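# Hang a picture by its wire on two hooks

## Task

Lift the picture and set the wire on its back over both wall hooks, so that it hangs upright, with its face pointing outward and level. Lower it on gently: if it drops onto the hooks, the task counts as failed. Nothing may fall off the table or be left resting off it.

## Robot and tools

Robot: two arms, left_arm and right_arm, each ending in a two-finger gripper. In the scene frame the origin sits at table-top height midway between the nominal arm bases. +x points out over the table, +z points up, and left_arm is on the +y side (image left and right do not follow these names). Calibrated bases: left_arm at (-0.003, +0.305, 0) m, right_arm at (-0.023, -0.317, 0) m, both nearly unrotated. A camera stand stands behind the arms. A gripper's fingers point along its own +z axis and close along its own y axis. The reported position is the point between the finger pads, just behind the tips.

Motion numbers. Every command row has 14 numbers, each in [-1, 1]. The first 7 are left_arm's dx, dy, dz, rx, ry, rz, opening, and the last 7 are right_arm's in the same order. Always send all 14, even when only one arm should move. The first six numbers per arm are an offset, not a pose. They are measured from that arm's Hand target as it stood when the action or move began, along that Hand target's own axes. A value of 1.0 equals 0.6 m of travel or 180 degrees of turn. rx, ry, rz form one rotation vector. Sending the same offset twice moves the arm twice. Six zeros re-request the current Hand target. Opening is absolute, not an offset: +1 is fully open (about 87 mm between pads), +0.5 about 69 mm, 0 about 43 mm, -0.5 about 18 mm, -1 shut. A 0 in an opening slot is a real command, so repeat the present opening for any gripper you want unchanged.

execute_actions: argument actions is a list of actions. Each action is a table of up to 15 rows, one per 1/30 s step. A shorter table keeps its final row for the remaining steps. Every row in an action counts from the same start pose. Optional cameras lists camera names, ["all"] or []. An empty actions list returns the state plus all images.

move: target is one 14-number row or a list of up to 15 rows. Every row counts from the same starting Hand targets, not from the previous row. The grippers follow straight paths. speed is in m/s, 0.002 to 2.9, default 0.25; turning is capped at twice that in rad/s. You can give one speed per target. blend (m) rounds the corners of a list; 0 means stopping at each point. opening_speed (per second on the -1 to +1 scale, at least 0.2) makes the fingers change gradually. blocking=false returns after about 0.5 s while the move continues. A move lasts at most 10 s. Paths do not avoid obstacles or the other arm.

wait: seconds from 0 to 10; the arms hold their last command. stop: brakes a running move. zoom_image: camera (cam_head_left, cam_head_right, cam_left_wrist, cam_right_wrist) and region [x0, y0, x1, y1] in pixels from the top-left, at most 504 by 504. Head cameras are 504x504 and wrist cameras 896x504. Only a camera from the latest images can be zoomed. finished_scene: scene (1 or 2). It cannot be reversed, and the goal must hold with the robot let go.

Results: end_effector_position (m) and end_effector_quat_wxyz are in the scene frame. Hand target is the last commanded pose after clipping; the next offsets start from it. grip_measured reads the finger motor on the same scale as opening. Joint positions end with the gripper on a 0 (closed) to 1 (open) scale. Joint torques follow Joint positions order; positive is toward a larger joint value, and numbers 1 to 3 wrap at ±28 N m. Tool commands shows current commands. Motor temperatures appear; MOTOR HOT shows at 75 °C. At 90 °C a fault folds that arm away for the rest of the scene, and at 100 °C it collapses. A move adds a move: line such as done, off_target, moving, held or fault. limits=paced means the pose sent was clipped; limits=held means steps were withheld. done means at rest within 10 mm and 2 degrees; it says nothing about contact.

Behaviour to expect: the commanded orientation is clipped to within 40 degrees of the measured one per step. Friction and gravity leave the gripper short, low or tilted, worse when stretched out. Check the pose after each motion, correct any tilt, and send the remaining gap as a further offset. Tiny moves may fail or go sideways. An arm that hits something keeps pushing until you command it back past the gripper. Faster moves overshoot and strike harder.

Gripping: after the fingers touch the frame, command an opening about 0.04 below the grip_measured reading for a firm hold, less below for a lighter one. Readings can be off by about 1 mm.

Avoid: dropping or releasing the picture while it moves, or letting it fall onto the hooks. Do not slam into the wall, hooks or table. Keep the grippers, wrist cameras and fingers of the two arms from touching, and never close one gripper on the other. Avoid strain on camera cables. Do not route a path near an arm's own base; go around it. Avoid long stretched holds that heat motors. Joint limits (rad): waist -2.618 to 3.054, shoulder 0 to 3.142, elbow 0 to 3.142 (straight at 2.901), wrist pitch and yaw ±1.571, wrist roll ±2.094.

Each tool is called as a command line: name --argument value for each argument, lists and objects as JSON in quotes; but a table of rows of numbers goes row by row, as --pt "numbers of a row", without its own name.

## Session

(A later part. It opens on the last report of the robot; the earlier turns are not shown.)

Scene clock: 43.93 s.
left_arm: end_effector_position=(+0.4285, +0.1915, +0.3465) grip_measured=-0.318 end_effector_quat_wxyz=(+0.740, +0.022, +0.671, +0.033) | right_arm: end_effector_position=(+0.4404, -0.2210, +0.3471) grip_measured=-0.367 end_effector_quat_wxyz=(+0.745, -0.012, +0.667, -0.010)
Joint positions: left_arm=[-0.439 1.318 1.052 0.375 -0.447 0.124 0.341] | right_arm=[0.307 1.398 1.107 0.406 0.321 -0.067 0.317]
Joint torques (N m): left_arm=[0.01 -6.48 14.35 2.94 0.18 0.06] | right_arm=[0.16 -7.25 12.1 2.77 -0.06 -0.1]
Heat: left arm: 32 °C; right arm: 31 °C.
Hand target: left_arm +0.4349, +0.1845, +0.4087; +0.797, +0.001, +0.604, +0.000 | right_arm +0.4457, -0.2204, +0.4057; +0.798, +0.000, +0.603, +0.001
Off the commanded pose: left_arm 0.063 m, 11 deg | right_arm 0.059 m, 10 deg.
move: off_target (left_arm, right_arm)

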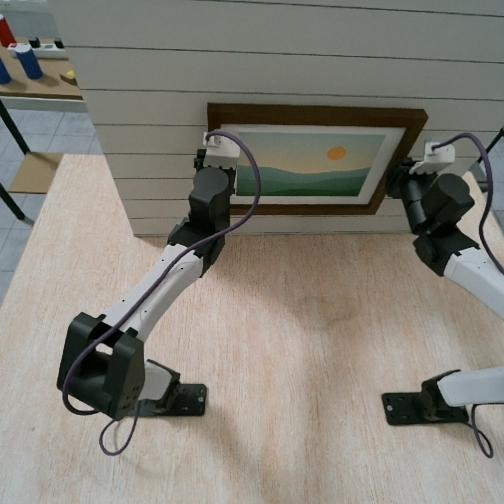

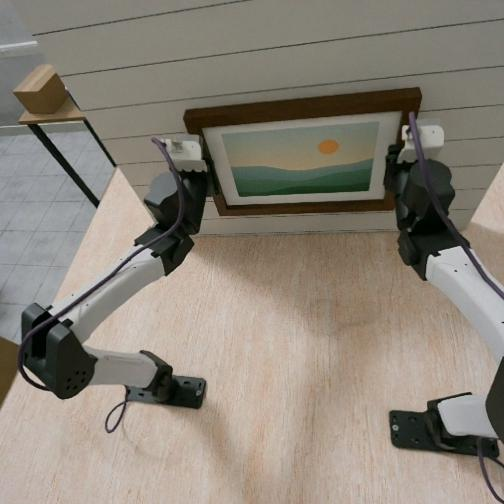

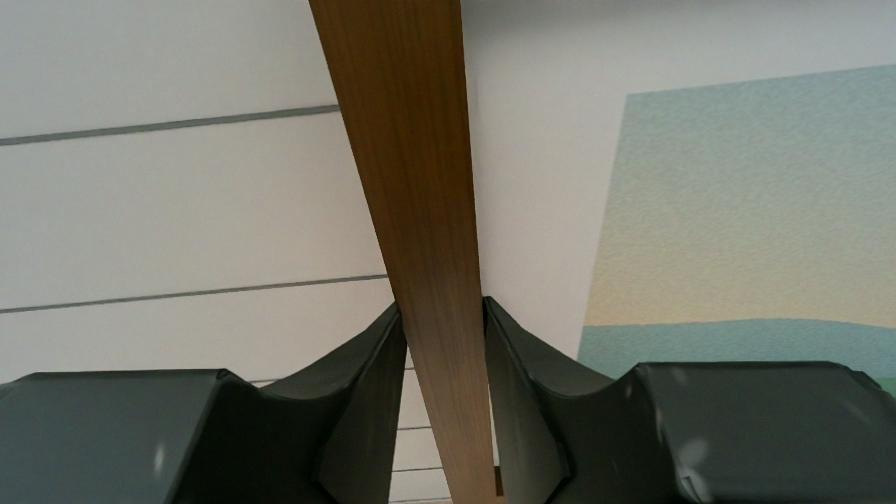

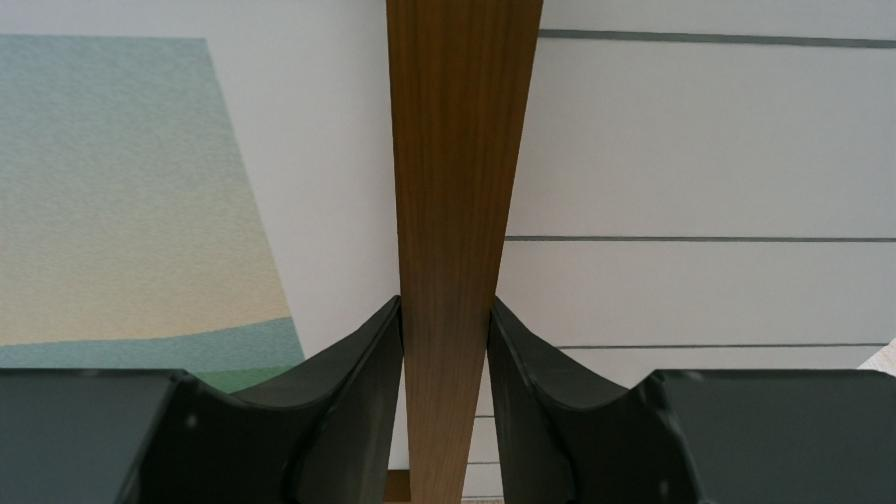

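move --target '[0.002,-0.001,0.034,0,-0.005,0,-0.5,0.003,0,0.034,0,-0.005,0,-0.5]' --speed 0.04

move --target '[0.002,0,0.017,0,0,0,-0.5,0.002,0,0.017,0,0,0,-0.5]' --speed 0.04 --cameras '["all"]'

Scene clock: 45.47 s.
left_arm: end_effector_position=(+0.4415, +0.1927, +0.3466) grip_measured=-0.318 end_effector_quat_wxyz=(+0.740, +0.020, +0.671, +0.035) | right_arm: end_effector_position=(+0.4568, -0.2209, +0.3476) grip_measured=-0.367 end_effector_quat_wxyz=(+0.746, -0.011, +0.666, -0.010)
Joint positions: left_arm=[-0.42 1.364 1.087 0.386 -0.435 0.123 0.341] | right_arm=[0.291 1.459 1.157 0.421 0.305 -0.066 0.317]
Joint torques (N m): left_arm=[0.58 -5.45 15.79 3.09 0.34 0.08] | right_arm=[-0.1 -6.9 12.89 2.85 -0.11 -0.1]
Heat: left arm: 33 °C; right arm: 31 °C.
Hand target: left_arm +0.4548, +0.1841, +0.4131; +0.802, +0.000, +0.598, +0.000 | right_arm +0.4659, -0.2205, +0.4095; +0.803, +0.000, +0.597, +0.001
Off the commanded pose: left_arm 0.068 m, 12 deg | right_arm 0.063 m, 10 deg.
move: off_target (left_arm, right_arm)

Scene clock: 46.50 s.
left_arm: end_effector_position=(+0.4420, +0.1928, +0.3465) grip_measured=-0.318 end_effector_quat_wxyz=(+0.735, +0.019, +0.677, +0.036) | right_arm: end_effector_position=(+0.4583, -0.2242, +0.3477) grip_measured=-0.366 end_effector_quat_wxyz=(+0.740, -0.009, +0.672, -0.013)
Joint positions: left_arm=[-0.42 1.367 1.106 0.351 -0.439 0.114 0.341] | right_arm=[0.284 1.462 1.178 0.386 0.307 -0.061 0.317]
Joint torques (N m): left_arm=[1.61 -3.45 16.44 3.35 0.48 0.13] | right_arm=[-0.21 -4.72 13.78 3.13 -0.2 -0.13]
Heat: left arm: 34 °C; right arm: 32 °C.
Hand target: left_arm +0.4649, +0.1840, +0.4148; +0.802, +0.000, +0.598, +0.000 | right_arm +0.4760, -0.2205, +0.4113; +0.802, +0.000, +0.597, +0.001
Off the commanded pose: left_arm 0.073 m, 13 deg | right_arm 0.066 m, 11 deg.
move: off_target (left_arm, right_arm)

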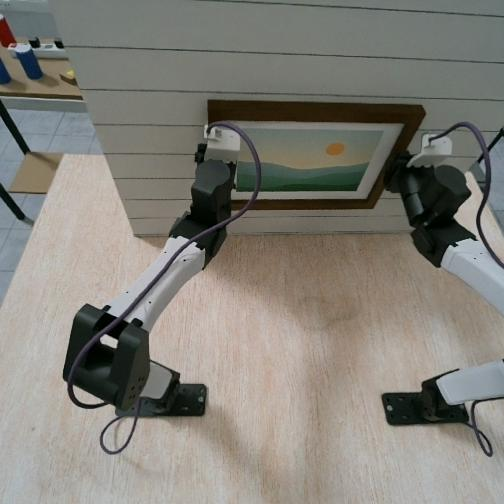

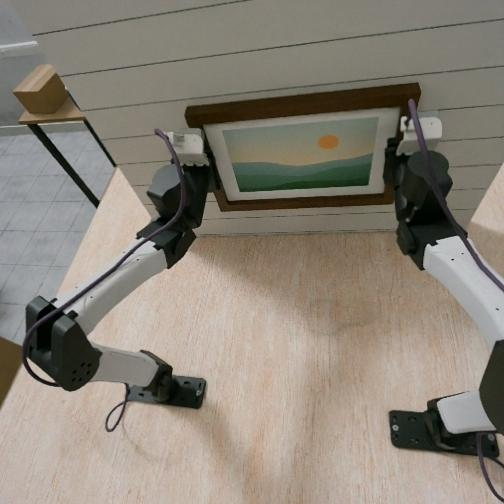

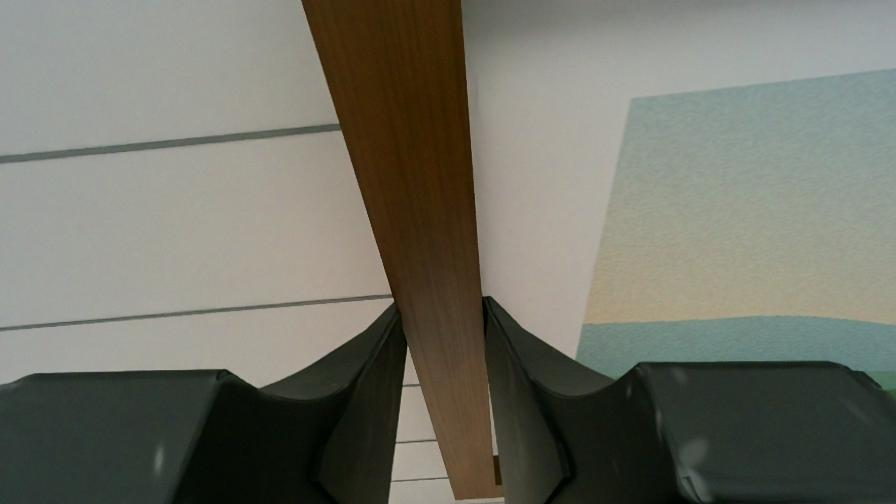

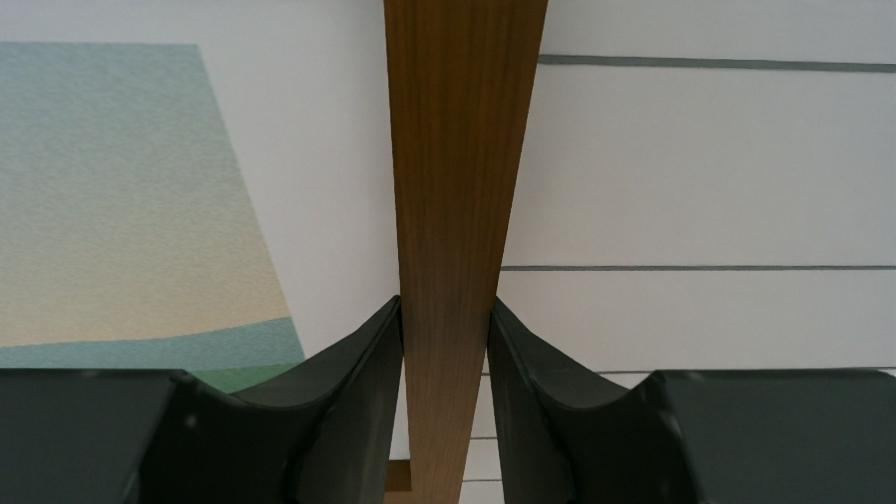

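move --target '[0.028,0,-0.022,0,0,0,-0.5,0.028,0,-0.022,0,0,0,-0.5]' --speed 0.04

move --target '[0.032,0,-0.009,0,0,0,-0.5,0.032,0,-0.009,0,0,0,-0.5]' --speed 0.04

move --target '[0.016,0,-0.005,0,0,0,-0.5,0.016,0,-0.005,0,0,0,-0.5]' --speed 0.04

Scene clock: 50.40 s.
left_arm: end_effector_position=(+0.4421, +0.1928, +0.3464) grip_measured=-0.319 end_effector_quat_wxyz=(+0.739, +0.015, +0.673, +0.034) | right_arm: end_effector_position=(+0.4583, -0.2243, +0.3473) grip_measured=-0.366 end_effector_quat_wxyz=(+0.748, -0.005, +0.663, -0.011)
Joint positions: left_arm=[-0.421 1.367 1.094 0.377 -0.44 0.113 0.34] | right_arm=[0.284 1.462 1.152 0.436 0.308 -0.062 0.317]
Joint torques (N m): left_arm=[0.92 -4.14 11.07 3.57 0.41 0.1] | right_arm=[0.27 -5.44 9.28 3.21 -0.14 -0.12]
Motor temperatures (°C): left_arm=[17 28 33 37 19 21 23] | right_arm=[21 23 28 33 20 18 20]
Heat: left arm: 37 °C; right arm: 33 °C.
Hand target: left_arm +0.4571, +0.1841, +0.3949; +0.801, +0.000, +0.598, +0.000 | right_arm +0.4682, -0.2204, +0.3915; +0.803, +0.000, +0.597, +0.001
Off the commanded pose: left_arm 0.052 m, 12 deg | right_arm 0.045 m, 10 deg.
move: off_target (left_arm, right_arm)

Scene clock: 51.43 s.
left_arm: end_effector_position=(+0.4421, +0.1925, +0.3459) grip_measured=-0.324 end_effector_quat_wxyz=(+0.756, +0.011, +0.653, +0.030) | right_arm: end_effector_position=(+0.4587, -0.2246, +0.3459) grip_measured=-0.366 end_effector_quat_wxyz=(+0.767, -0.003, +0.642, -0.011)
Joint positions: left_arm=[-0.421 1.369 1.039 0.492 -0.437 0.125 0.338] | right_arm=[0.284 1.469 1.094 0.561 0.307 -0.076 0.317]
Joint torques (N m): left_arm=[1.17 -2.18 10.36 3.28 0.44 -0.02] | right_arm=[0.06 -3.81 8.91 2.83 -0.18 0.01]
Heat: left arm: 37 °C; right arm: 33 °C.
Hand target: left_arm +0.4573, +0.1840, +0.3750; +0.802, +0.001, +0.598, +0.000 | right_arm +0.4686, -0.2204, +0.3715; +0.803, +0.000, +0.597, +0.001
Off the commanded pose: left_arm 0.034 m, 9 deg | right_arm 0.028 m, 7 deg.
move: off_target (left_arm, right_arm)

Scene clock: 52.37 s.
left_arm: end_effector_position=(+0.4422, +0.1925, +0.3455) grip_measured=-0.328 end_effector_quat_wxyz=(+0.767, +0.007, +0.641, +0.026) | right_arm: end_effector_position=(+0.4589, -0.2246, +0.3451) grip_measured=-0.366 end_effector_quat_wxyz=(+0.777, -0.001, +0.629, -0.009)
Joint positions: left_arm=[-0.421 1.373 1.007 0.564 -0.436 0.129 0.336] | right_arm=[0.284 1.477 1.065 0.632 0.306 -0.081 0.317]
Joint torques (N m): left_arm=[1.21 -1.32 10.18 3.04 0.45 -0.04] | right_arm=[0.1 -3.44 8.77 2.57 -0.2 0.07]
Heat: left arm: 38 °C; right arm: 33 °C.
Hand target: left_arm +0.4572, +0.1839, +0.3650; +0.802, +0.001, +0.598, +0.000 | right_arm +0.4685, -0.2204, +0.3614; +0.803, +0.000, +0.597, +0.001
Off the commanded pose: left_arm 0.026 m, 7 deg | right_arm 0.019 m, 5 deg.
move: off_target (left_arm, right_arm)

move --target '[0.03,0,-0.0143,0,0.035,0,-0.5,0.03,0,-0.0143,0,0.03,0,-0.5]' --speed 0.04 --cameras '["all"]'

Scene clock: 54.13 s.
left_arm: end_effector_position=(+0.4421, +0.1922, +0.3435) grip_measured=-0.330 end_effector_quat_wxyz=(+0.765, +0.004, +0.644, +0.024) | right_arm: end_effector_position=(+0.4589, -0.2243, +0.3427) grip_measured=-0.366 end_effector_quat_wxyz=(+0.774, -0.002, +0.633, -0.009)
Joint positions: left_arm=[-0.421 1.373 1.006 0.557 -0.437 0.119 0.335] | right_arm=[0.284 1.477 1.064 0.624 0.306 -0.079 0.317]
Joint torques (N m): left_arm=[0.91 -2.33 11.86 1.88 0.27 -0.34] | right_arm=[0.18 -4.71 8.99 1.67 -0.09 0.28]
Heat: left arm: 37 °C; right arm: 33 °C.
Hand target: left_arm +0.4541, +0.1840, +0.3452; +0.767, +0.000, +0.641, +0.000 | right_arm +0.4654, -0.2204, +0.3417; +0.774, +0.000, +0.634, +0.001
Off the commanded pose: left_arm 0.015 m, 3 deg | right_arm 0.008 m, 1 deg.
move: off_target (left_arm)

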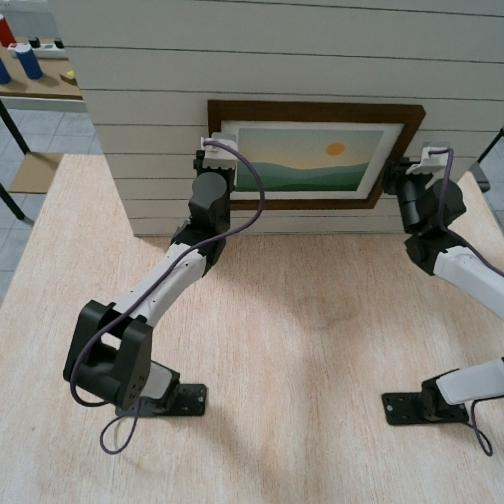

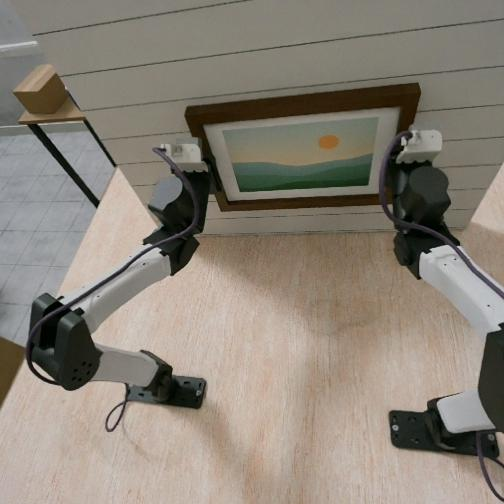

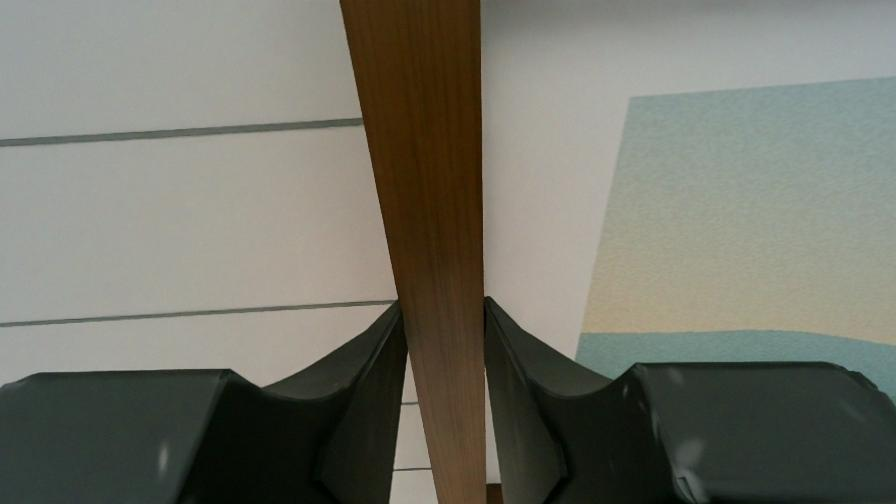

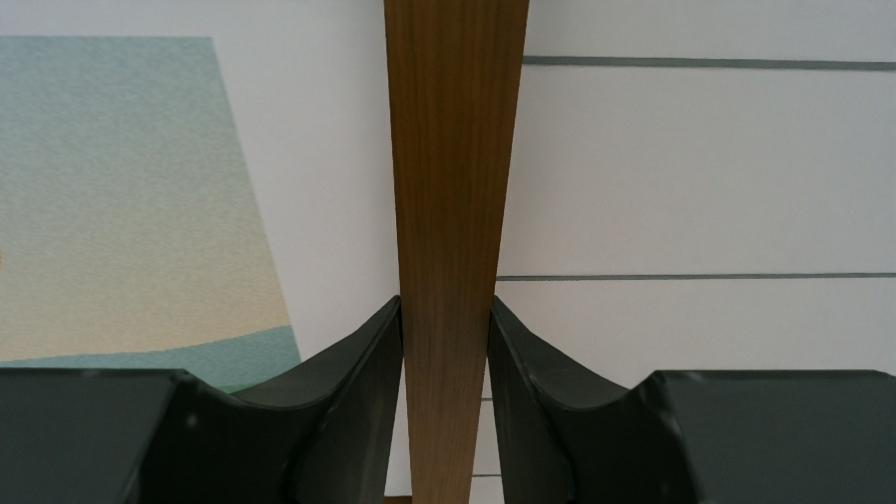

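move --target '[0.024,0,-0.006,0,0.01,0,-0.5,0.024,0,-0.006,0,0.01,0,-0.5]' --speed 0.04

move --target '[0.016,0,-0.003,0,0.01,0,-0.5,0.016,0,-0.003,0,0.01,0,-0.5]' --speed 0.04

move --target '[0.016,0,-0.003,0,0,0,-0.5,0.016,0,-0.003,0,0,0,-0.5]' --speed 0.04

Scene clock: 55.43 s.
left_arm: end_effector_position=(+0.4421, +0.1922, +0.3433) grip_measured=-0.332 end_effector_quat_wxyz=(+0.765, +0.000, +0.644, +0.021) | right_arm: end_effector_position=(+0.4589, -0.2242, +0.3421) grip_measured=-0.367 end_effector_quat_wxyz=(+0.774, -0.001, +0.633, -0.008)
Joint positions: left_arm=[-0.421 1.373 1.006 0.557 -0.439 0.109 0.334] | right_arm=[0.284 1.477 1.063 0.623 0.306 -0.076 0.317]
Joint torques (N m): left_arm=[0.87 -2.35 9.26 1.8 0.26 -0.37] | right_arm=[0.27 -4.74 6.74 1.62 -0.07 0.34]
Heat: left arm: 37 °C; right arm: 33 °C.
Hand target: left_arm +0.4532, +0.1840, +0.3304; +0.757, +0.000, +0.653, +0.000 | right_arm +0.4647, -0.2204, +0.3270; +0.764, +0.000, +0.646, +0.001
Off the commanded pose: left_arm 0.019 m, 3 deg | right_arm 0.017 m, 2 deg.
move: off_target (left_arm, right_arm)

Scene clock: 56.37 s.
left_arm: end_effector_position=(+0.4420, +0.1917, +0.3361) grip_measured=-0.337 end_effector_quat_wxyz=(+0.756, +0.000, +0.655, +0.019) | right_arm: end_effector_position=(+0.4588, -0.2241, +0.3290) grip_measured=-0.367 end_effector_quat_wxyz=(+0.761, +0.005, +0.649, -0.003)
Joint positions: left_arm=[-0.421 1.372 1.006 0.525 -0.44 0.092 0.332] | right_arm=[0.284 1.477 1.052 0.593 0.312 -0.048 0.317]
Joint torques (N m): left_arm=[0.83 -2.39 8.72 1.87 0.25 -0.33] | right_arm=[0.23 -4.67 7.2 1.68 -0.13 0.18]
Heat: left arm: 37 °C; right arm: 33 °C.
Hand target: left_arm +0.4528, +0.1841, +0.3207; +0.747, +0.000, +0.665, +0.000 | right_arm +0.4645, -0.2203, +0.3172; +0.753, +0.000, +0.658, +0.001
Off the commanded pose: left_arm 0.020 m, 3 deg | right_arm 0.014 m, 2 deg.
move: off_target (left_arm, right_arm)

Scene clock: 57.17 s.
left_arm: end_effector_position=(+0.4424, +0.1914, +0.3233) grip_measured=-0.337 end_effector_quat_wxyz=(+0.750, +0.001, +0.661, +0.019) | right_arm: end_effector_position=(+0.4592, -0.2240, +0.3119) grip_measured=-0.367 end_effector_quat_wxyz=(+0.752, +0.009, +0.659, -0.001)
Joint positions: left_arm=[-0.421 1.379 0.978 0.539 -0.44 0.087 0.331] | right_arm=[0.284 1.488 1.02 0.607 0.316 -0.031 0.317]
Joint torques (N m): left_arm=[0.75 -2.54 8.08 2.09 0.23 -0.31] | right_arm=[0.24 -5.04 7.17 1.94 -0.14 0.03]
Heat: left arm: 37 °C; right arm: 33 °C.
Hand target: left_arm +0.4521, +0.1840, +0.3109; +0.747, +0.000, +0.665, +0.000 | right_arm +0.4641, -0.2203, +0.3073; +0.753, +0.000, +0.658, +0.001
Off the commanded pose: left_arm 0.017 m, 2 deg | right_arm 0.008 m, 1 deg.
move: off_target (left_arm)

move --target '[0.018,0,-0.004,0,0,0,-0.5,0,0,0,0,0,0,-0.5]' --speed 0.04 --cameras '["all"]'

zoom_image --camera "cam_head_left" --region '[180, 80, 450, 260]'

zoom_image --camera "cam_head_right" --region '[180, 80, 450, 260]'

Scene clock: 61.57 s.
left_arm: end_effector_position=(+0.4424, +0.1910, +0.3133) grip_measured=-0.337 end_effector_quat_wxyz=(+0.752, -0.002, +0.660, +0.015) | right_arm: end_effector_position=(+0.4593, -0.2242, +0.3086) grip_measured=-0.367 end_effector_quat_wxyz=(+0.750, +0.009, +0.661, -0.002)
Joint positions: left_arm=[-0.421 1.387 0.94 0.592 -0.44 0.079 0.331] | right_arm=[0.284 1.49 1.015 0.607 0.318 -0.032 0.316]
Joint torques (N m): left_arm=[0.68 -2.84 7.95 2.03 0.23 -0.21] | right_arm=[0.28 -5.19 7.53 1.94 -0.18 0.02]
Heat: left arm: 36 °C; right arm: 33 °C.
Hand target: left_arm +0.4509, +0.1840, +0.3001; +0.747, +0.000, +0.665, +0.000 | right_arm +0.4640, -0.2204, +0.3074; +0.753, +0.000, +0.658, +0.001
Off the commanded pose: left_arm 0.017 m, 2 deg | right_arm 0.006 m, 1 deg.
move: off_target (left_arm)

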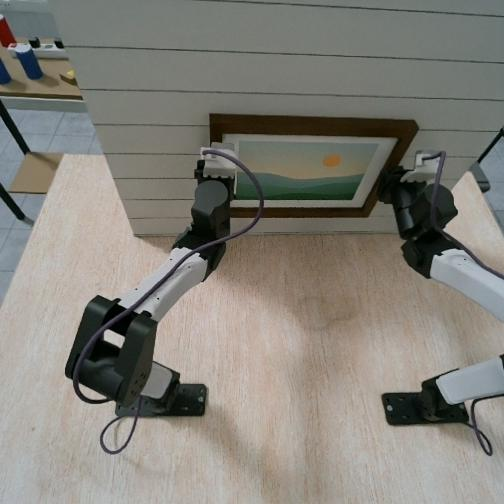

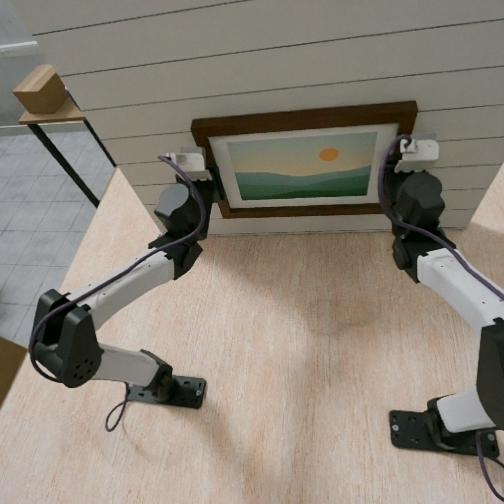

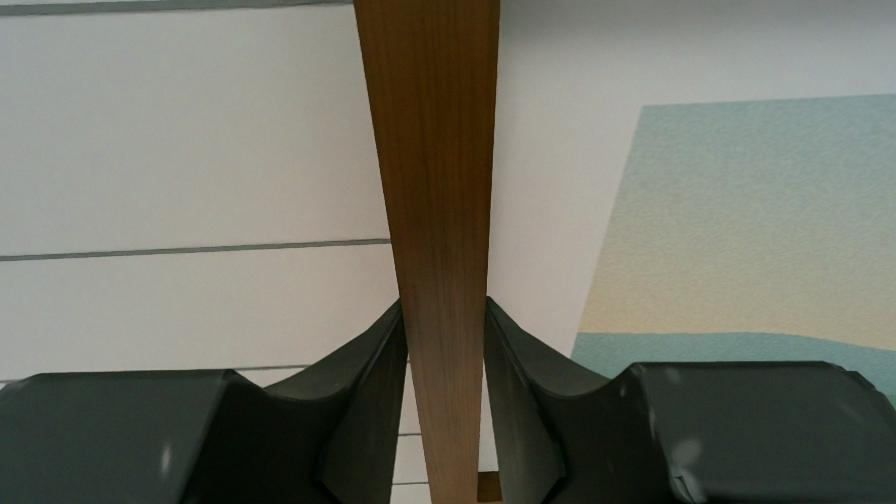

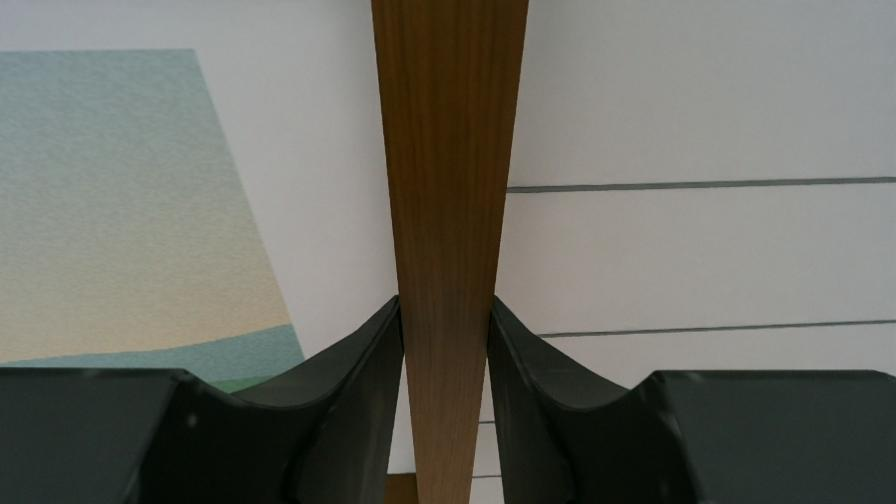

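Scaled by 1.867 from the camera's 504x504 image, which has a finer 720x720 frame.

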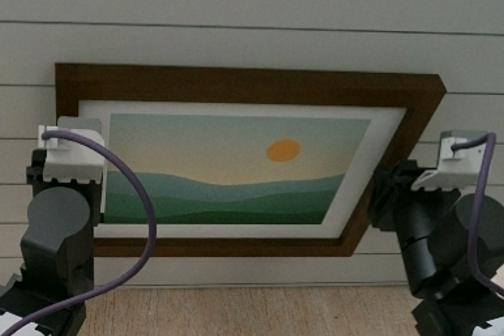

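Scaled by 1.867 from the camera's 504x504 image, which has a finer 720x720 frame.

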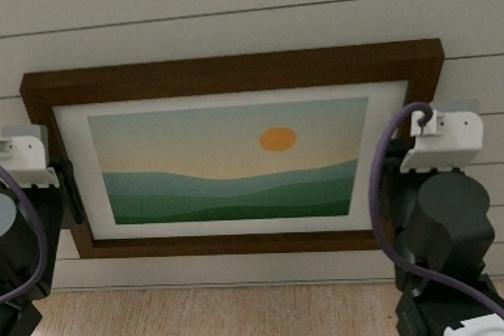

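move --target '[0.018,0,-0.004,0,0,0,-0.5,0.01,0,-0.002,0,0,0,-0.5]' --speed 0.04

move --target '[0.014,0,-0.003,0,0,0,-0.5,0.014,0,-0.003,0,0,0,-0.5]' --speed 0.04

move --target '[0.014,0,-0.003,0,0,0,-0.5,0.014,0,-0.003,0,0,0,-0.5]' --speed 0.04

Scene clock: 62.63 s.
left_arm: end_effector_position=(+0.4427, +0.1907, +0.2982) grip_measured=-0.337 end_effector_quat_wxyz=(+0.749, -0.003, +0.663, +0.015) | right_arm: end_effector_position=(+0.4595, -0.2241, +0.2950) grip_measured=-0.367 end_effector_quat_wxyz=(+0.742, +0.006, +0.671, -0.005)
Joint positions: left_arm=[-0.421 1.401 0.899 0.637 -0.441 0.072 0.331] | right_arm=[0.284 1.499 0.995 0.61 0.318 -0.031 0.316]
Joint torques (N m): left_arm=[0.57 -3.33 8.23 2.05 0.22 -0.16] | right_arm=[0.21 -5.85 7.5 2.16 -0.16 0.01]
Heat: left arm: 36 °C; right arm: 33 °C.
Hand target: left_arm +0.4499, +0.1840, +0.2889; +0.747, +0.001, +0.665, +0.000 | right_arm +0.4636, -0.2204, +0.3013; +0.753, +0.000, +0.658, +0.001
Off the commanded pose: left_arm 0.013 m, 2 deg | right_arm 0.008 m, 2 deg.
move: off_target (left_arm)

Scene clock: 63.43 s.
left_arm: end_effector_position=(+0.4429, +0.1906, +0.2844) grip_measured=-0.337 end_effector_quat_wxyz=(+0.744, -0.002, +0.668, +0.016) | right_arm: end_effector_position=(+0.4597, -0.2236, +0.2796) grip_measured=-0.367 end_effector_quat_wxyz=(+0.735, +0.008, +0.678, -0.003)
Joint positions: left_arm=[-0.421 1.414 0.869 0.663 -0.441 0.069 0.331] | right_arm=[0.284 1.513 0.965 0.633 0.318 -0.019 0.316]
Joint torques (N m): left_arm=[0.49 -3.9 8.39 2.16 0.21 -0.13] | right_arm=[0.44 -6.71 7.51 2.26 -0.15 -0.1]
Heat: left arm: 36 °C; right arm: 33 °C.
Hand target: left_arm +0.4490, +0.1841, +0.2804; +0.747, +0.000, +0.665, +0.000 | right_arm +0.4630, -0.2203, +0.2929; +0.753, +0.000, +0.658, +0.001
Off the commanded pose: left_arm 0.010 m, 2 deg | right_arm 0.014 m, 3 deg.
move: off_target (right_arm)

Scene clock: 64.30 s.
left_arm: end_effector_position=(+0.4429, +0.1905, +0.2821) grip_measured=-0.338 end_effector_quat_wxyz=(+0.750, -0.005, +0.662, +0.013) | right_arm: end_effector_position=(+0.4598, -0.2237, +0.2777) grip_measured=-0.367 end_effector_quat_wxyz=(+0.742, +0.009, +0.671, -0.002)
Joint positions: left_arm=[-0.421 1.423 0.847 0.714 -0.441 0.069 0.331] | right_arm=[0.284 1.521 0.944 0.683 0.318 -0.022 0.316]
Joint torques (N m): left_arm=[0.34 -3.84 7.64 2.04 0.2 -0.11] | right_arm=[0.44 -6.43 7.02 2.14 -0.14 -0.07]
Heat: left arm: 36 °C; right arm: 33 °C.
Hand target: left_arm +0.4482, +0.1841, +0.2720; +0.747, +0.000, +0.665, +0.000 | right_arm +0.4624, -0.2203, +0.2842; +0.753, +0.000, +0.658, +0.001
Off the commanded pose: left_arm 0.013 m, 2 deg | right_arm 0.008 m, 2 deg.
move: off_target (left_arm)

move --target '[0.014,0,-0.003,0,0,0,-0.5,0.02,0,-0.004,0,0,0,-0.5]' --speed 0.04

move --target '[0.014,0,-0.003,0,0,0,-0.5,0.02,0,-0.003,0,0,0,-0.5]' --speed 0.04 --cameras '["all"]'

zoom_image --camera "cam_head_left" --region '[180, 80, 450, 260]'

zoom_image --camera "cam_head_right" --region '[180, 80, 450, 260]'

Scene clock: 65.60 s.
left_arm: end_effector_position=(+0.4429, +0.1904, +0.2811) grip_measured=-0.338 end_effector_quat_wxyz=(+0.757, -0.008, +0.653, +0.010) | right_arm: end_effector_position=(+0.4597, -0.2236, +0.2765) grip_measured=-0.367 end_effector_quat_wxyz=(+0.753, +0.007, +0.658, -0.002)
Joint positions: left_arm=[-0.421 1.432 0.825 0.771 -0.44 0.071 0.331] | right_arm=[0.284 1.533 0.914 0.759 0.314 -0.035 0.316]
Joint torques (N m): left_arm=[0.23 -3.74 6.98 1.86 0.18 -0.15] | right_arm=[0.44 -5.97 6.3 1.91 -0.13 0.05]
Heat: left arm: 35 °C; right arm: 33 °C.
Hand target: left_arm +0.4474, +0.1840, +0.2633; +0.747, +0.000, +0.665, +0.000 | right_arm +0.4616, -0.2203, +0.2719; +0.753, +0.000, +0.658, +0.001
Off the commanded pose: left_arm 0.019 m, 2 deg | right_arm 0.006 m, 1 deg.
move: off_target (left_arm)

Scene clock: 66.50 s.
left_arm: end_effector_position=(+0.4426, +0.1904, +0.2804) grip_measured=-0.338 end_effector_quat_wxyz=(+0.765, -0.010, +0.644, +0.008) | right_arm: end_effector_position=(+0.4594, -0.2231, +0.2753) grip_measured=-0.368 end_effector_quat_wxyz=(+0.764, +0.006, +0.646, +0.000)
Joint positions: left_arm=[-0.421 1.443 0.804 0.829 -0.438 0.076 0.331] | right_arm=[0.284 1.547 0.886 0.837 0.308 -0.044 0.316]
Joint torques (N m): left_arm=[0.1 -3.69 6.24 1.66 0.16 -0.18] | right_arm=[0.47 -5.49 5.74 1.65 -0.09 0.13]
Heat: left arm: 35 °C; right arm: 32 °C.
Hand target: left_arm +0.4465, +0.1841, +0.2547; +0.747, +0.000, +0.665, +0.000 | right_arm +0.4614, -0.2203, +0.2598; +0.753, +0.000, +0.658, +0.001
Off the commanded pose: left_arm 0.027 m, 4 deg | right_arm 0.016 m, 2 deg.
move: off_target (left_arm, right_arm)

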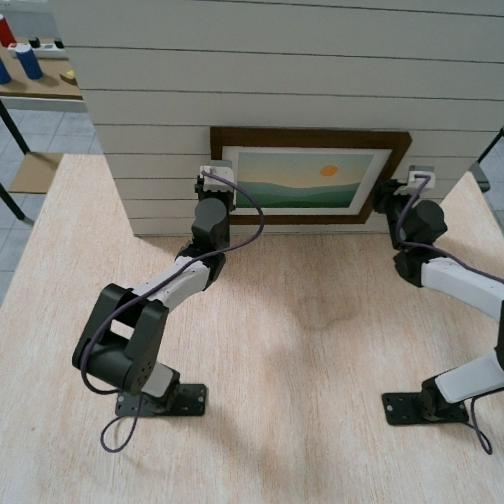

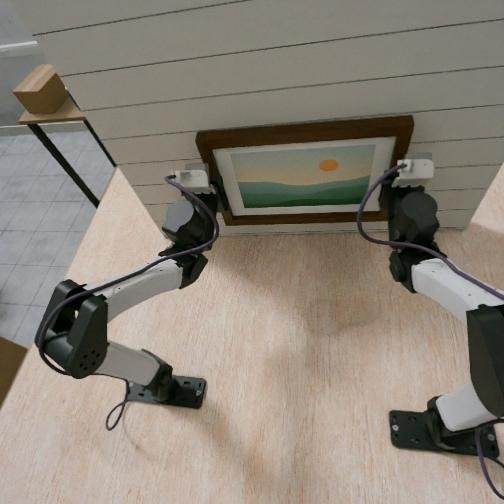

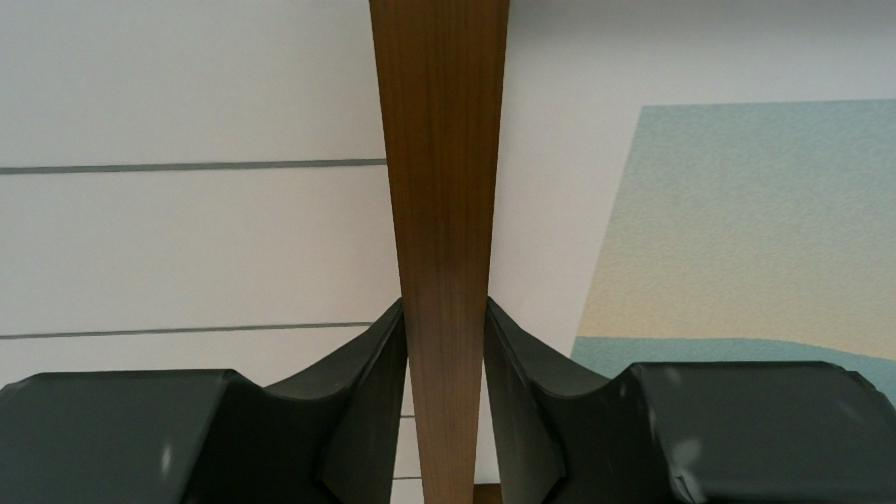

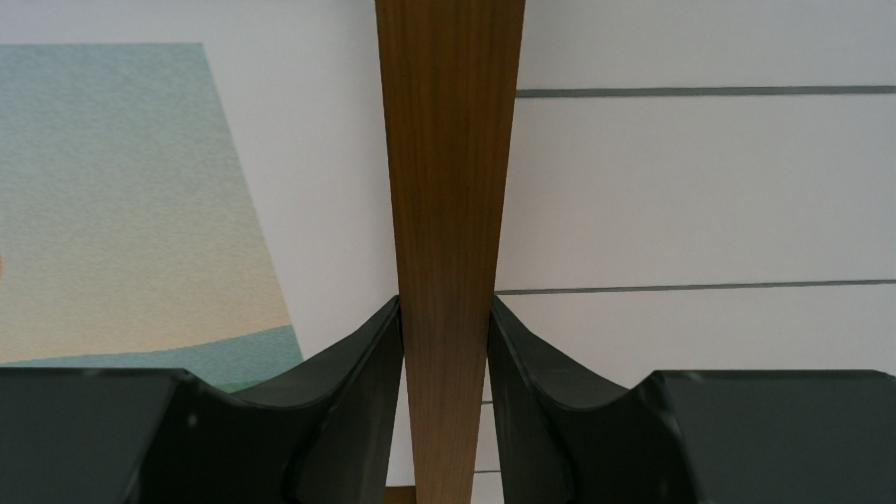

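Scaled by 1.867 from the camera's 504x504 image, which has a finer 720x720 frame.

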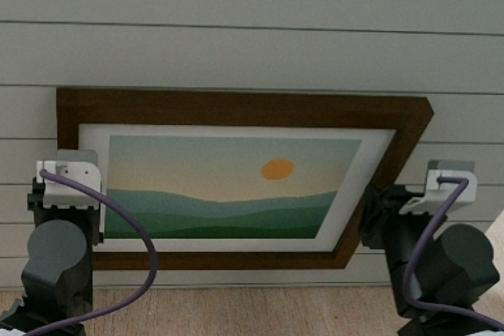

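Scaled by 1.867 from the camera's 504x504 image, which has a finer 720x720 frame.

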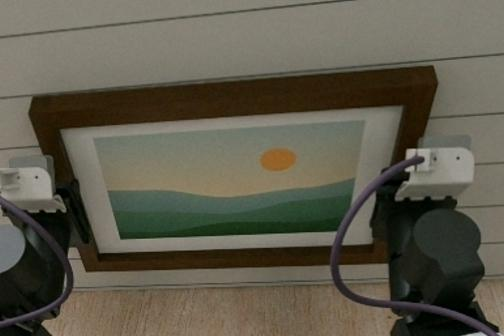

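move --target '[0.03,0,-0.004,0,0.015,0,-0.5,0.012,0,-0.003,0,0.015,0,-0.5]' --speed 0.04

move --target '[0.016,0,-0.003,0,0.015,0,-0.5,0.01,0,-0.003,0,0.015,0,-0.5]' --speed 0.04

Scene clock: 67.80 s.
left_arm: end_effector_position=(+0.4424, +0.1903, +0.2795) grip_measured=-0.338 end_effector_quat_wxyz=(+0.767, -0.011, +0.641, +0.006) | right_arm: end_effector_position=(+0.4594, -0.2231, +0.2740) grip_measured=-0.368 end_effector_quat_wxyz=(+0.762, +0.005, +0.648, +0.000)
Joint positions: left_arm=[-0.421 1.446 0.796 0.847 -0.437 0.076 0.331] | right_arm=[0.284 1.547 0.886 0.832 0.308 -0.044 0.316]
Joint torques (N m): left_arm=[0.16 -3.19 5.19 1.28 0.1 -0.36] | right_arm=[0.5 -6.53 6.46 1.12 -0.05 0.27]
Heat: left arm: 35 °C; right arm: 32 °C.
Hand target: left_arm +0.4463, +0.1841, +0.2366; +0.731, +0.000, +0.682, +0.000 | right_arm +0.4606, -0.2203, +0.2524; +0.738, +0.000, +0.675, +0.001
Off the commanded pose: left_arm 0.044 m, 6 deg | right_arm 0.022 m, 4 deg.
move: off_target (left_arm, right_arm)

Scene clock: 68.83 s.
left_arm: end_effector_position=(+0.4423, +0.1903, +0.2787) grip_measured=-0.338 end_effector_quat_wxyz=(+0.767, -0.011, +0.642, +0.006) | right_arm: end_effector_position=(+0.4591, -0.2229, +0.2728) grip_measured=-0.368 end_effector_quat_wxyz=(+0.756, +0.006, +0.655, +0.001)
Joint positions: left_arm=[-0.421 1.446 0.795 0.847 -0.437 0.074 0.331] | right_arm=[0.284 1.54 0.894 0.797 0.308 -0.036 0.316]
Joint torques (N m): left_arm=[0.05 -3.89 5.46 0.77 0.04 -0.52] | right_arm=[0.5 -6.94 6.84 0.8 -0.03 0.32]
Heat: left arm: 35 °C; right arm: 32 °C.
Hand target: left_arm +0.4451, +0.1841, +0.2269; +0.715, +0.000, +0.699, +0.000 | right_arm +0.4594, -0.2203, +0.2462; +0.721, +0.000, +0.693, +0.001
Off the commanded pose: left_arm 0.052 m, 9 deg | right_arm 0.027 m, 6 deg.
move: off_target (left_arm, right_arm)

move --target '[-0.06,0,-0.01,0,-0.03,0,-0.5,-0.025,0,-0.01,0,-0.03,0,-0.5]' --speed 0.06

move --target '[0,0,-0.02,0,0,0,-0.5,0,0,-0.02,0,0,0,-0.5]' --speed 0.03

move --target '[0,0,-0.017,0,0,0,-0.5,0,0,-0.017,0,0,0,-0.5]' --speed 0.03 --cameras '["all"]'

zoom_image --camera "cam_head_left" --region '[180, 80, 450, 260]'

Scene clock: 70.63 s.
left_arm: end_effector_position=(+0.4408, +0.1890, +0.2797) grip_measured=-0.338 end_effector_quat_wxyz=(+0.766, -0.008, +0.643, +0.005) | right_arm: end_effector_position=(+0.4560, -0.2225, +0.2743) grip_measured=-0.369 end_effector_quat_wxyz=(+0.766, +0.005, +0.643, +0.002)
Joint positions: left_arm=[-0.425 1.439 0.795 0.837 -0.437 0.077 0.331] | right_arm=[0.288 1.54 0.866 0.856 0.308 -0.045 0.315]
Joint torques (N m): left_arm=[-0.58 -7.12 6.9 1.25 0 -0.16] | right_arm=[0.83 -7.87 5.01 1.45 0.02 0.11]
Heat: left arm: 34 °C; right arm: 32 °C.
Hand target: left_arm +0.4383, +0.1841, +0.2627; +0.747, +0.001, +0.665, +0.000 | right_arm +0.4527, -0.2204, +0.2609; +0.753, +0.000, +0.658, +0.001
Off the commanded pose: left_arm 0.018 m, 4 deg | right_arm 0.014 m, 2 deg.
move: off_target (left_arm, right_arm)

Scene clock: 71.40 s.
left_arm: end_effector_position=(+0.4328, +0.1886, +0.2806) grip_measured=-0.338 end_effector_quat_wxyz=(+0.767, -0.006, +0.642, +0.004) | right_arm: end_effector_position=(+0.4463, -0.2221, +0.2752) grip_measured=-0.370 end_effector_quat_wxyz=(+0.770, +0.004, +0.638, +0.004)
Joint positions: left_arm=[-0.435 1.408 0.77 0.833 -0.441 0.079 0.331] | right_arm=[0.296 1.508 0.826 0.877 0.311 -0.048 0.315]
Joint torques (N m): left_arm=[-1.16 -7.71 5.48 1.31 -0.15 -0.14] | right_arm=[1.1 -8.28 4.51 1.3 0.1 0.14]
Heat: left arm: 34 °C; right arm: 31 °C.
Hand target: left_arm +0.4264, +0.1842, +0.2613; +0.747, +0.000, +0.665, +0.000 | right_arm +0.4409, -0.2204, +0.2595; +0.753, +0.000, +0.658, +0.001
Off the commanded pose: left_arm 0.021 m, 4 deg | right_arm 0.017 m, 3 deg.
move: off_target (left_arm, right_arm)

Scene clock: 72.17 s.
left_arm: end_effector_position=(+0.4234, +0.1880, +0.2825) grip_measured=-0.338 end_effector_quat_wxyz=(+0.769, -0.006, +0.639, +0.003) | right_arm: end_effector_position=(+0.4366, -0.2227, +0.2764) grip_measured=-0.370 end_effector_quat_wxyz=(+0.772, +0.005, +0.635, +0.004)
Joint positions: left_arm=[-0.45 1.373 0.743 0.834 -0.453 0.085 0.331] | right_arm=[0.304 1.472 0.791 0.886 0.32 -0.052 0.315]
Joint torques (N m): left_arm=[-1.31 -7.38 4.96 1.26 -0.2 -0.18] | right_arm=[1.31 -8.01 4.23 1.27 0.12 0.16]
Heat: left arm: 33 °C; right arm: 31 °C.
Hand target: left_arm +0.4163, +0.1840, +0.2602; +0.747, +0.001, +0.665, +0.000 | right_arm +0.4308, -0.2204, +0.2580; +0.753, +0.000, +0.658, +0.001
Off the commanded pose: left_arm 0.024 m, 4 deg | right_arm 0.019 m, 3 deg.
move: off_target (left_arm, right_arm)

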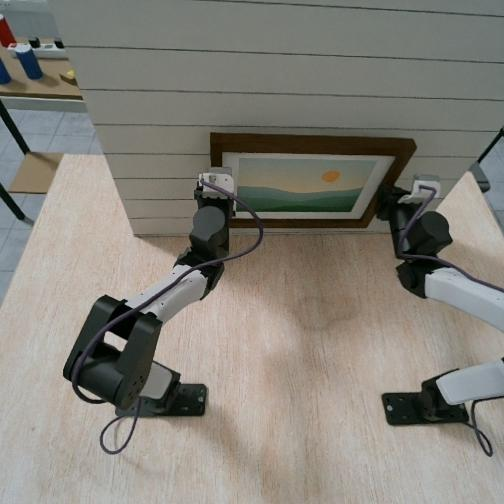

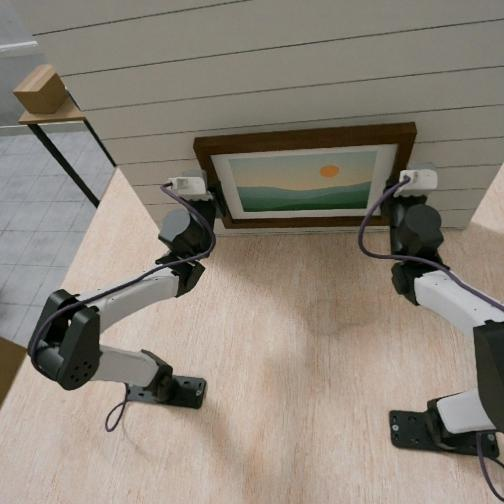

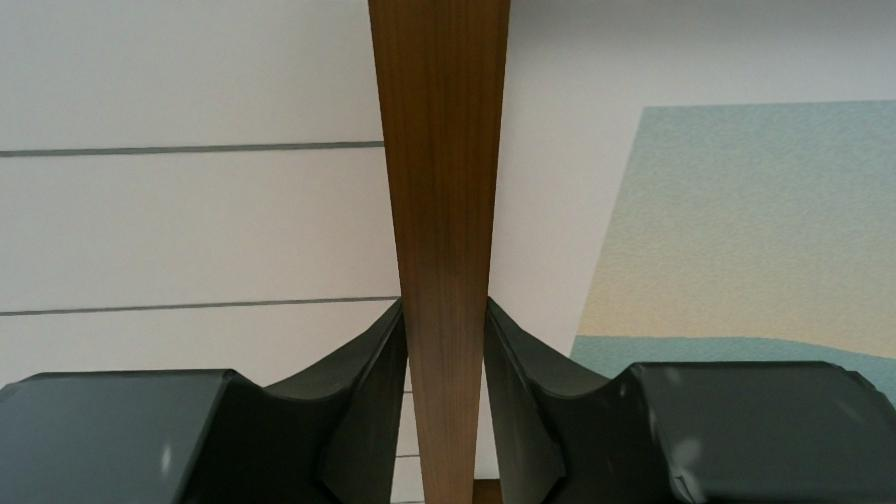

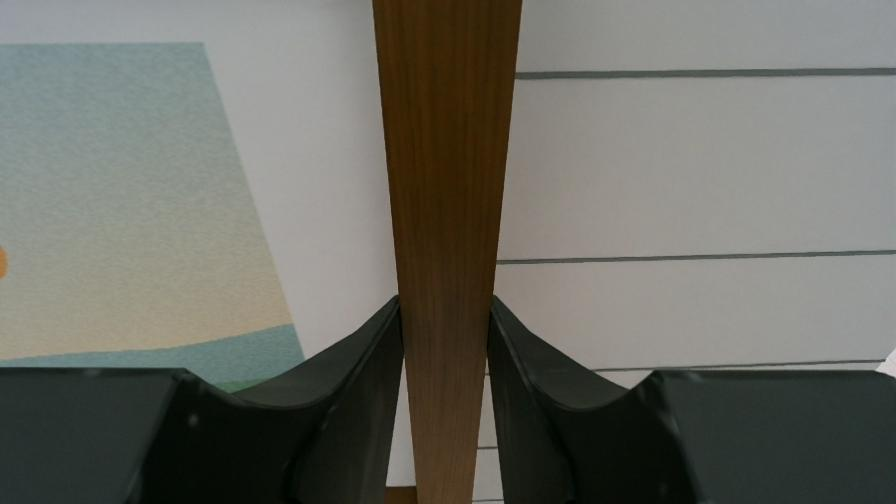

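Scaled by 1.867 from the camera's 504x504 image, which has a finer 720x720 frame.

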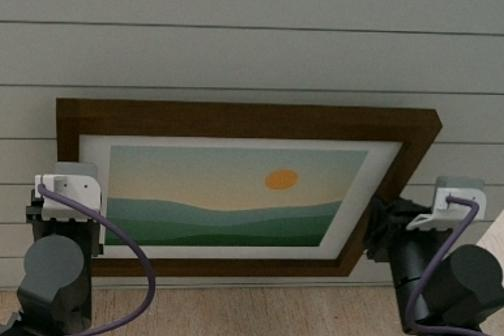

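move --target '[0,0,-0.02,0,0,0,-0.5,0,0,-0.02,0,0,0,-0.5]' --speed 0.03

move --target '[0,0,-0.02,0,0,0,-0.5,0,0,-0.02,0,0,0,-0.5]' --speed 0.03

Scene clock: 73.20 s.
left_arm: end_effector_position=(+0.4147, +0.1884, +0.2883) grip_measured=-0.338 end_effector_quat_wxyz=(+0.775, -0.009, +0.632, -0.001) | right_arm: end_effector_position=(+0.4264, -0.2234, +0.2818) grip_measured=-0.371 end_effector_quat_wxyz=(+0.779, +0.005, +0.627, +0.006)
Joint positions: left_arm=[-0.462 1.338 0.719 0.846 -0.463 0.088 0.331] | right_arm=[0.312 1.433 0.757 0.903 0.325 -0.058 0.314]
Joint torques (N m): left_arm=[-1.96 -7.62 3.69 1.12 -0.29 -0.17] | right_arm=[1.73 -7.88 3.62 1.09 0.2 0.19]
Heat: left arm: 33 °C; right arm: 31 °C.
Hand target: left_arm +0.4044, +0.1841, +0.2587; +0.747, +0.000, +0.665, +0.000 | right_arm +0.4189, -0.2205, +0.2565; +0.753, +0.000, +0.658, +0.001
Off the commanded pose: left_arm 0.032 m, 5 deg | right_arm 0.027 m, 5 deg.
move: off_target (left_arm, right_arm)

Scene clock: 74.00 s.
left_arm: end_effector_position=(+0.4045, +0.1885, +0.2963) grip_measured=-0.336 end_effector_quat_wxyz=(+0.784, -0.015, +0.621, -0.008) | right_arm: end_effector_position=(+0.4150, -0.2236, +0.2883) grip_measured=-0.373 end_effector_quat_wxyz=(+0.786, +0.008, +0.617, +0.010)
Joint positions: left_arm=[-0.478 1.299 0.693 0.867 -0.477 0.088 0.332] | right_arm=[0.323 1.389 0.721 0.922 0.332 -0.059 0.314]
Joint torques (N m): left_arm=[-2.45 -7.58 2.63 0.85 -0.36 -0.13] | right_arm=[2.06 -7.36 2.88 0.92 0.26 0.16]
Heat: left arm: 33 °C; right arm: 31 °C.
Hand target: left_arm +0.3925, +0.1841, +0.2574; +0.747, +0.000, +0.665, +0.000 | right_arm +0.4070, -0.2204, +0.2547; +0.753, +0.000, +0.658, +0.001
Off the commanded pose: left_arm 0.041 m, 7 deg | right_arm 0.034 m, 6 deg.
move: off_target (left_arm, right_arm)


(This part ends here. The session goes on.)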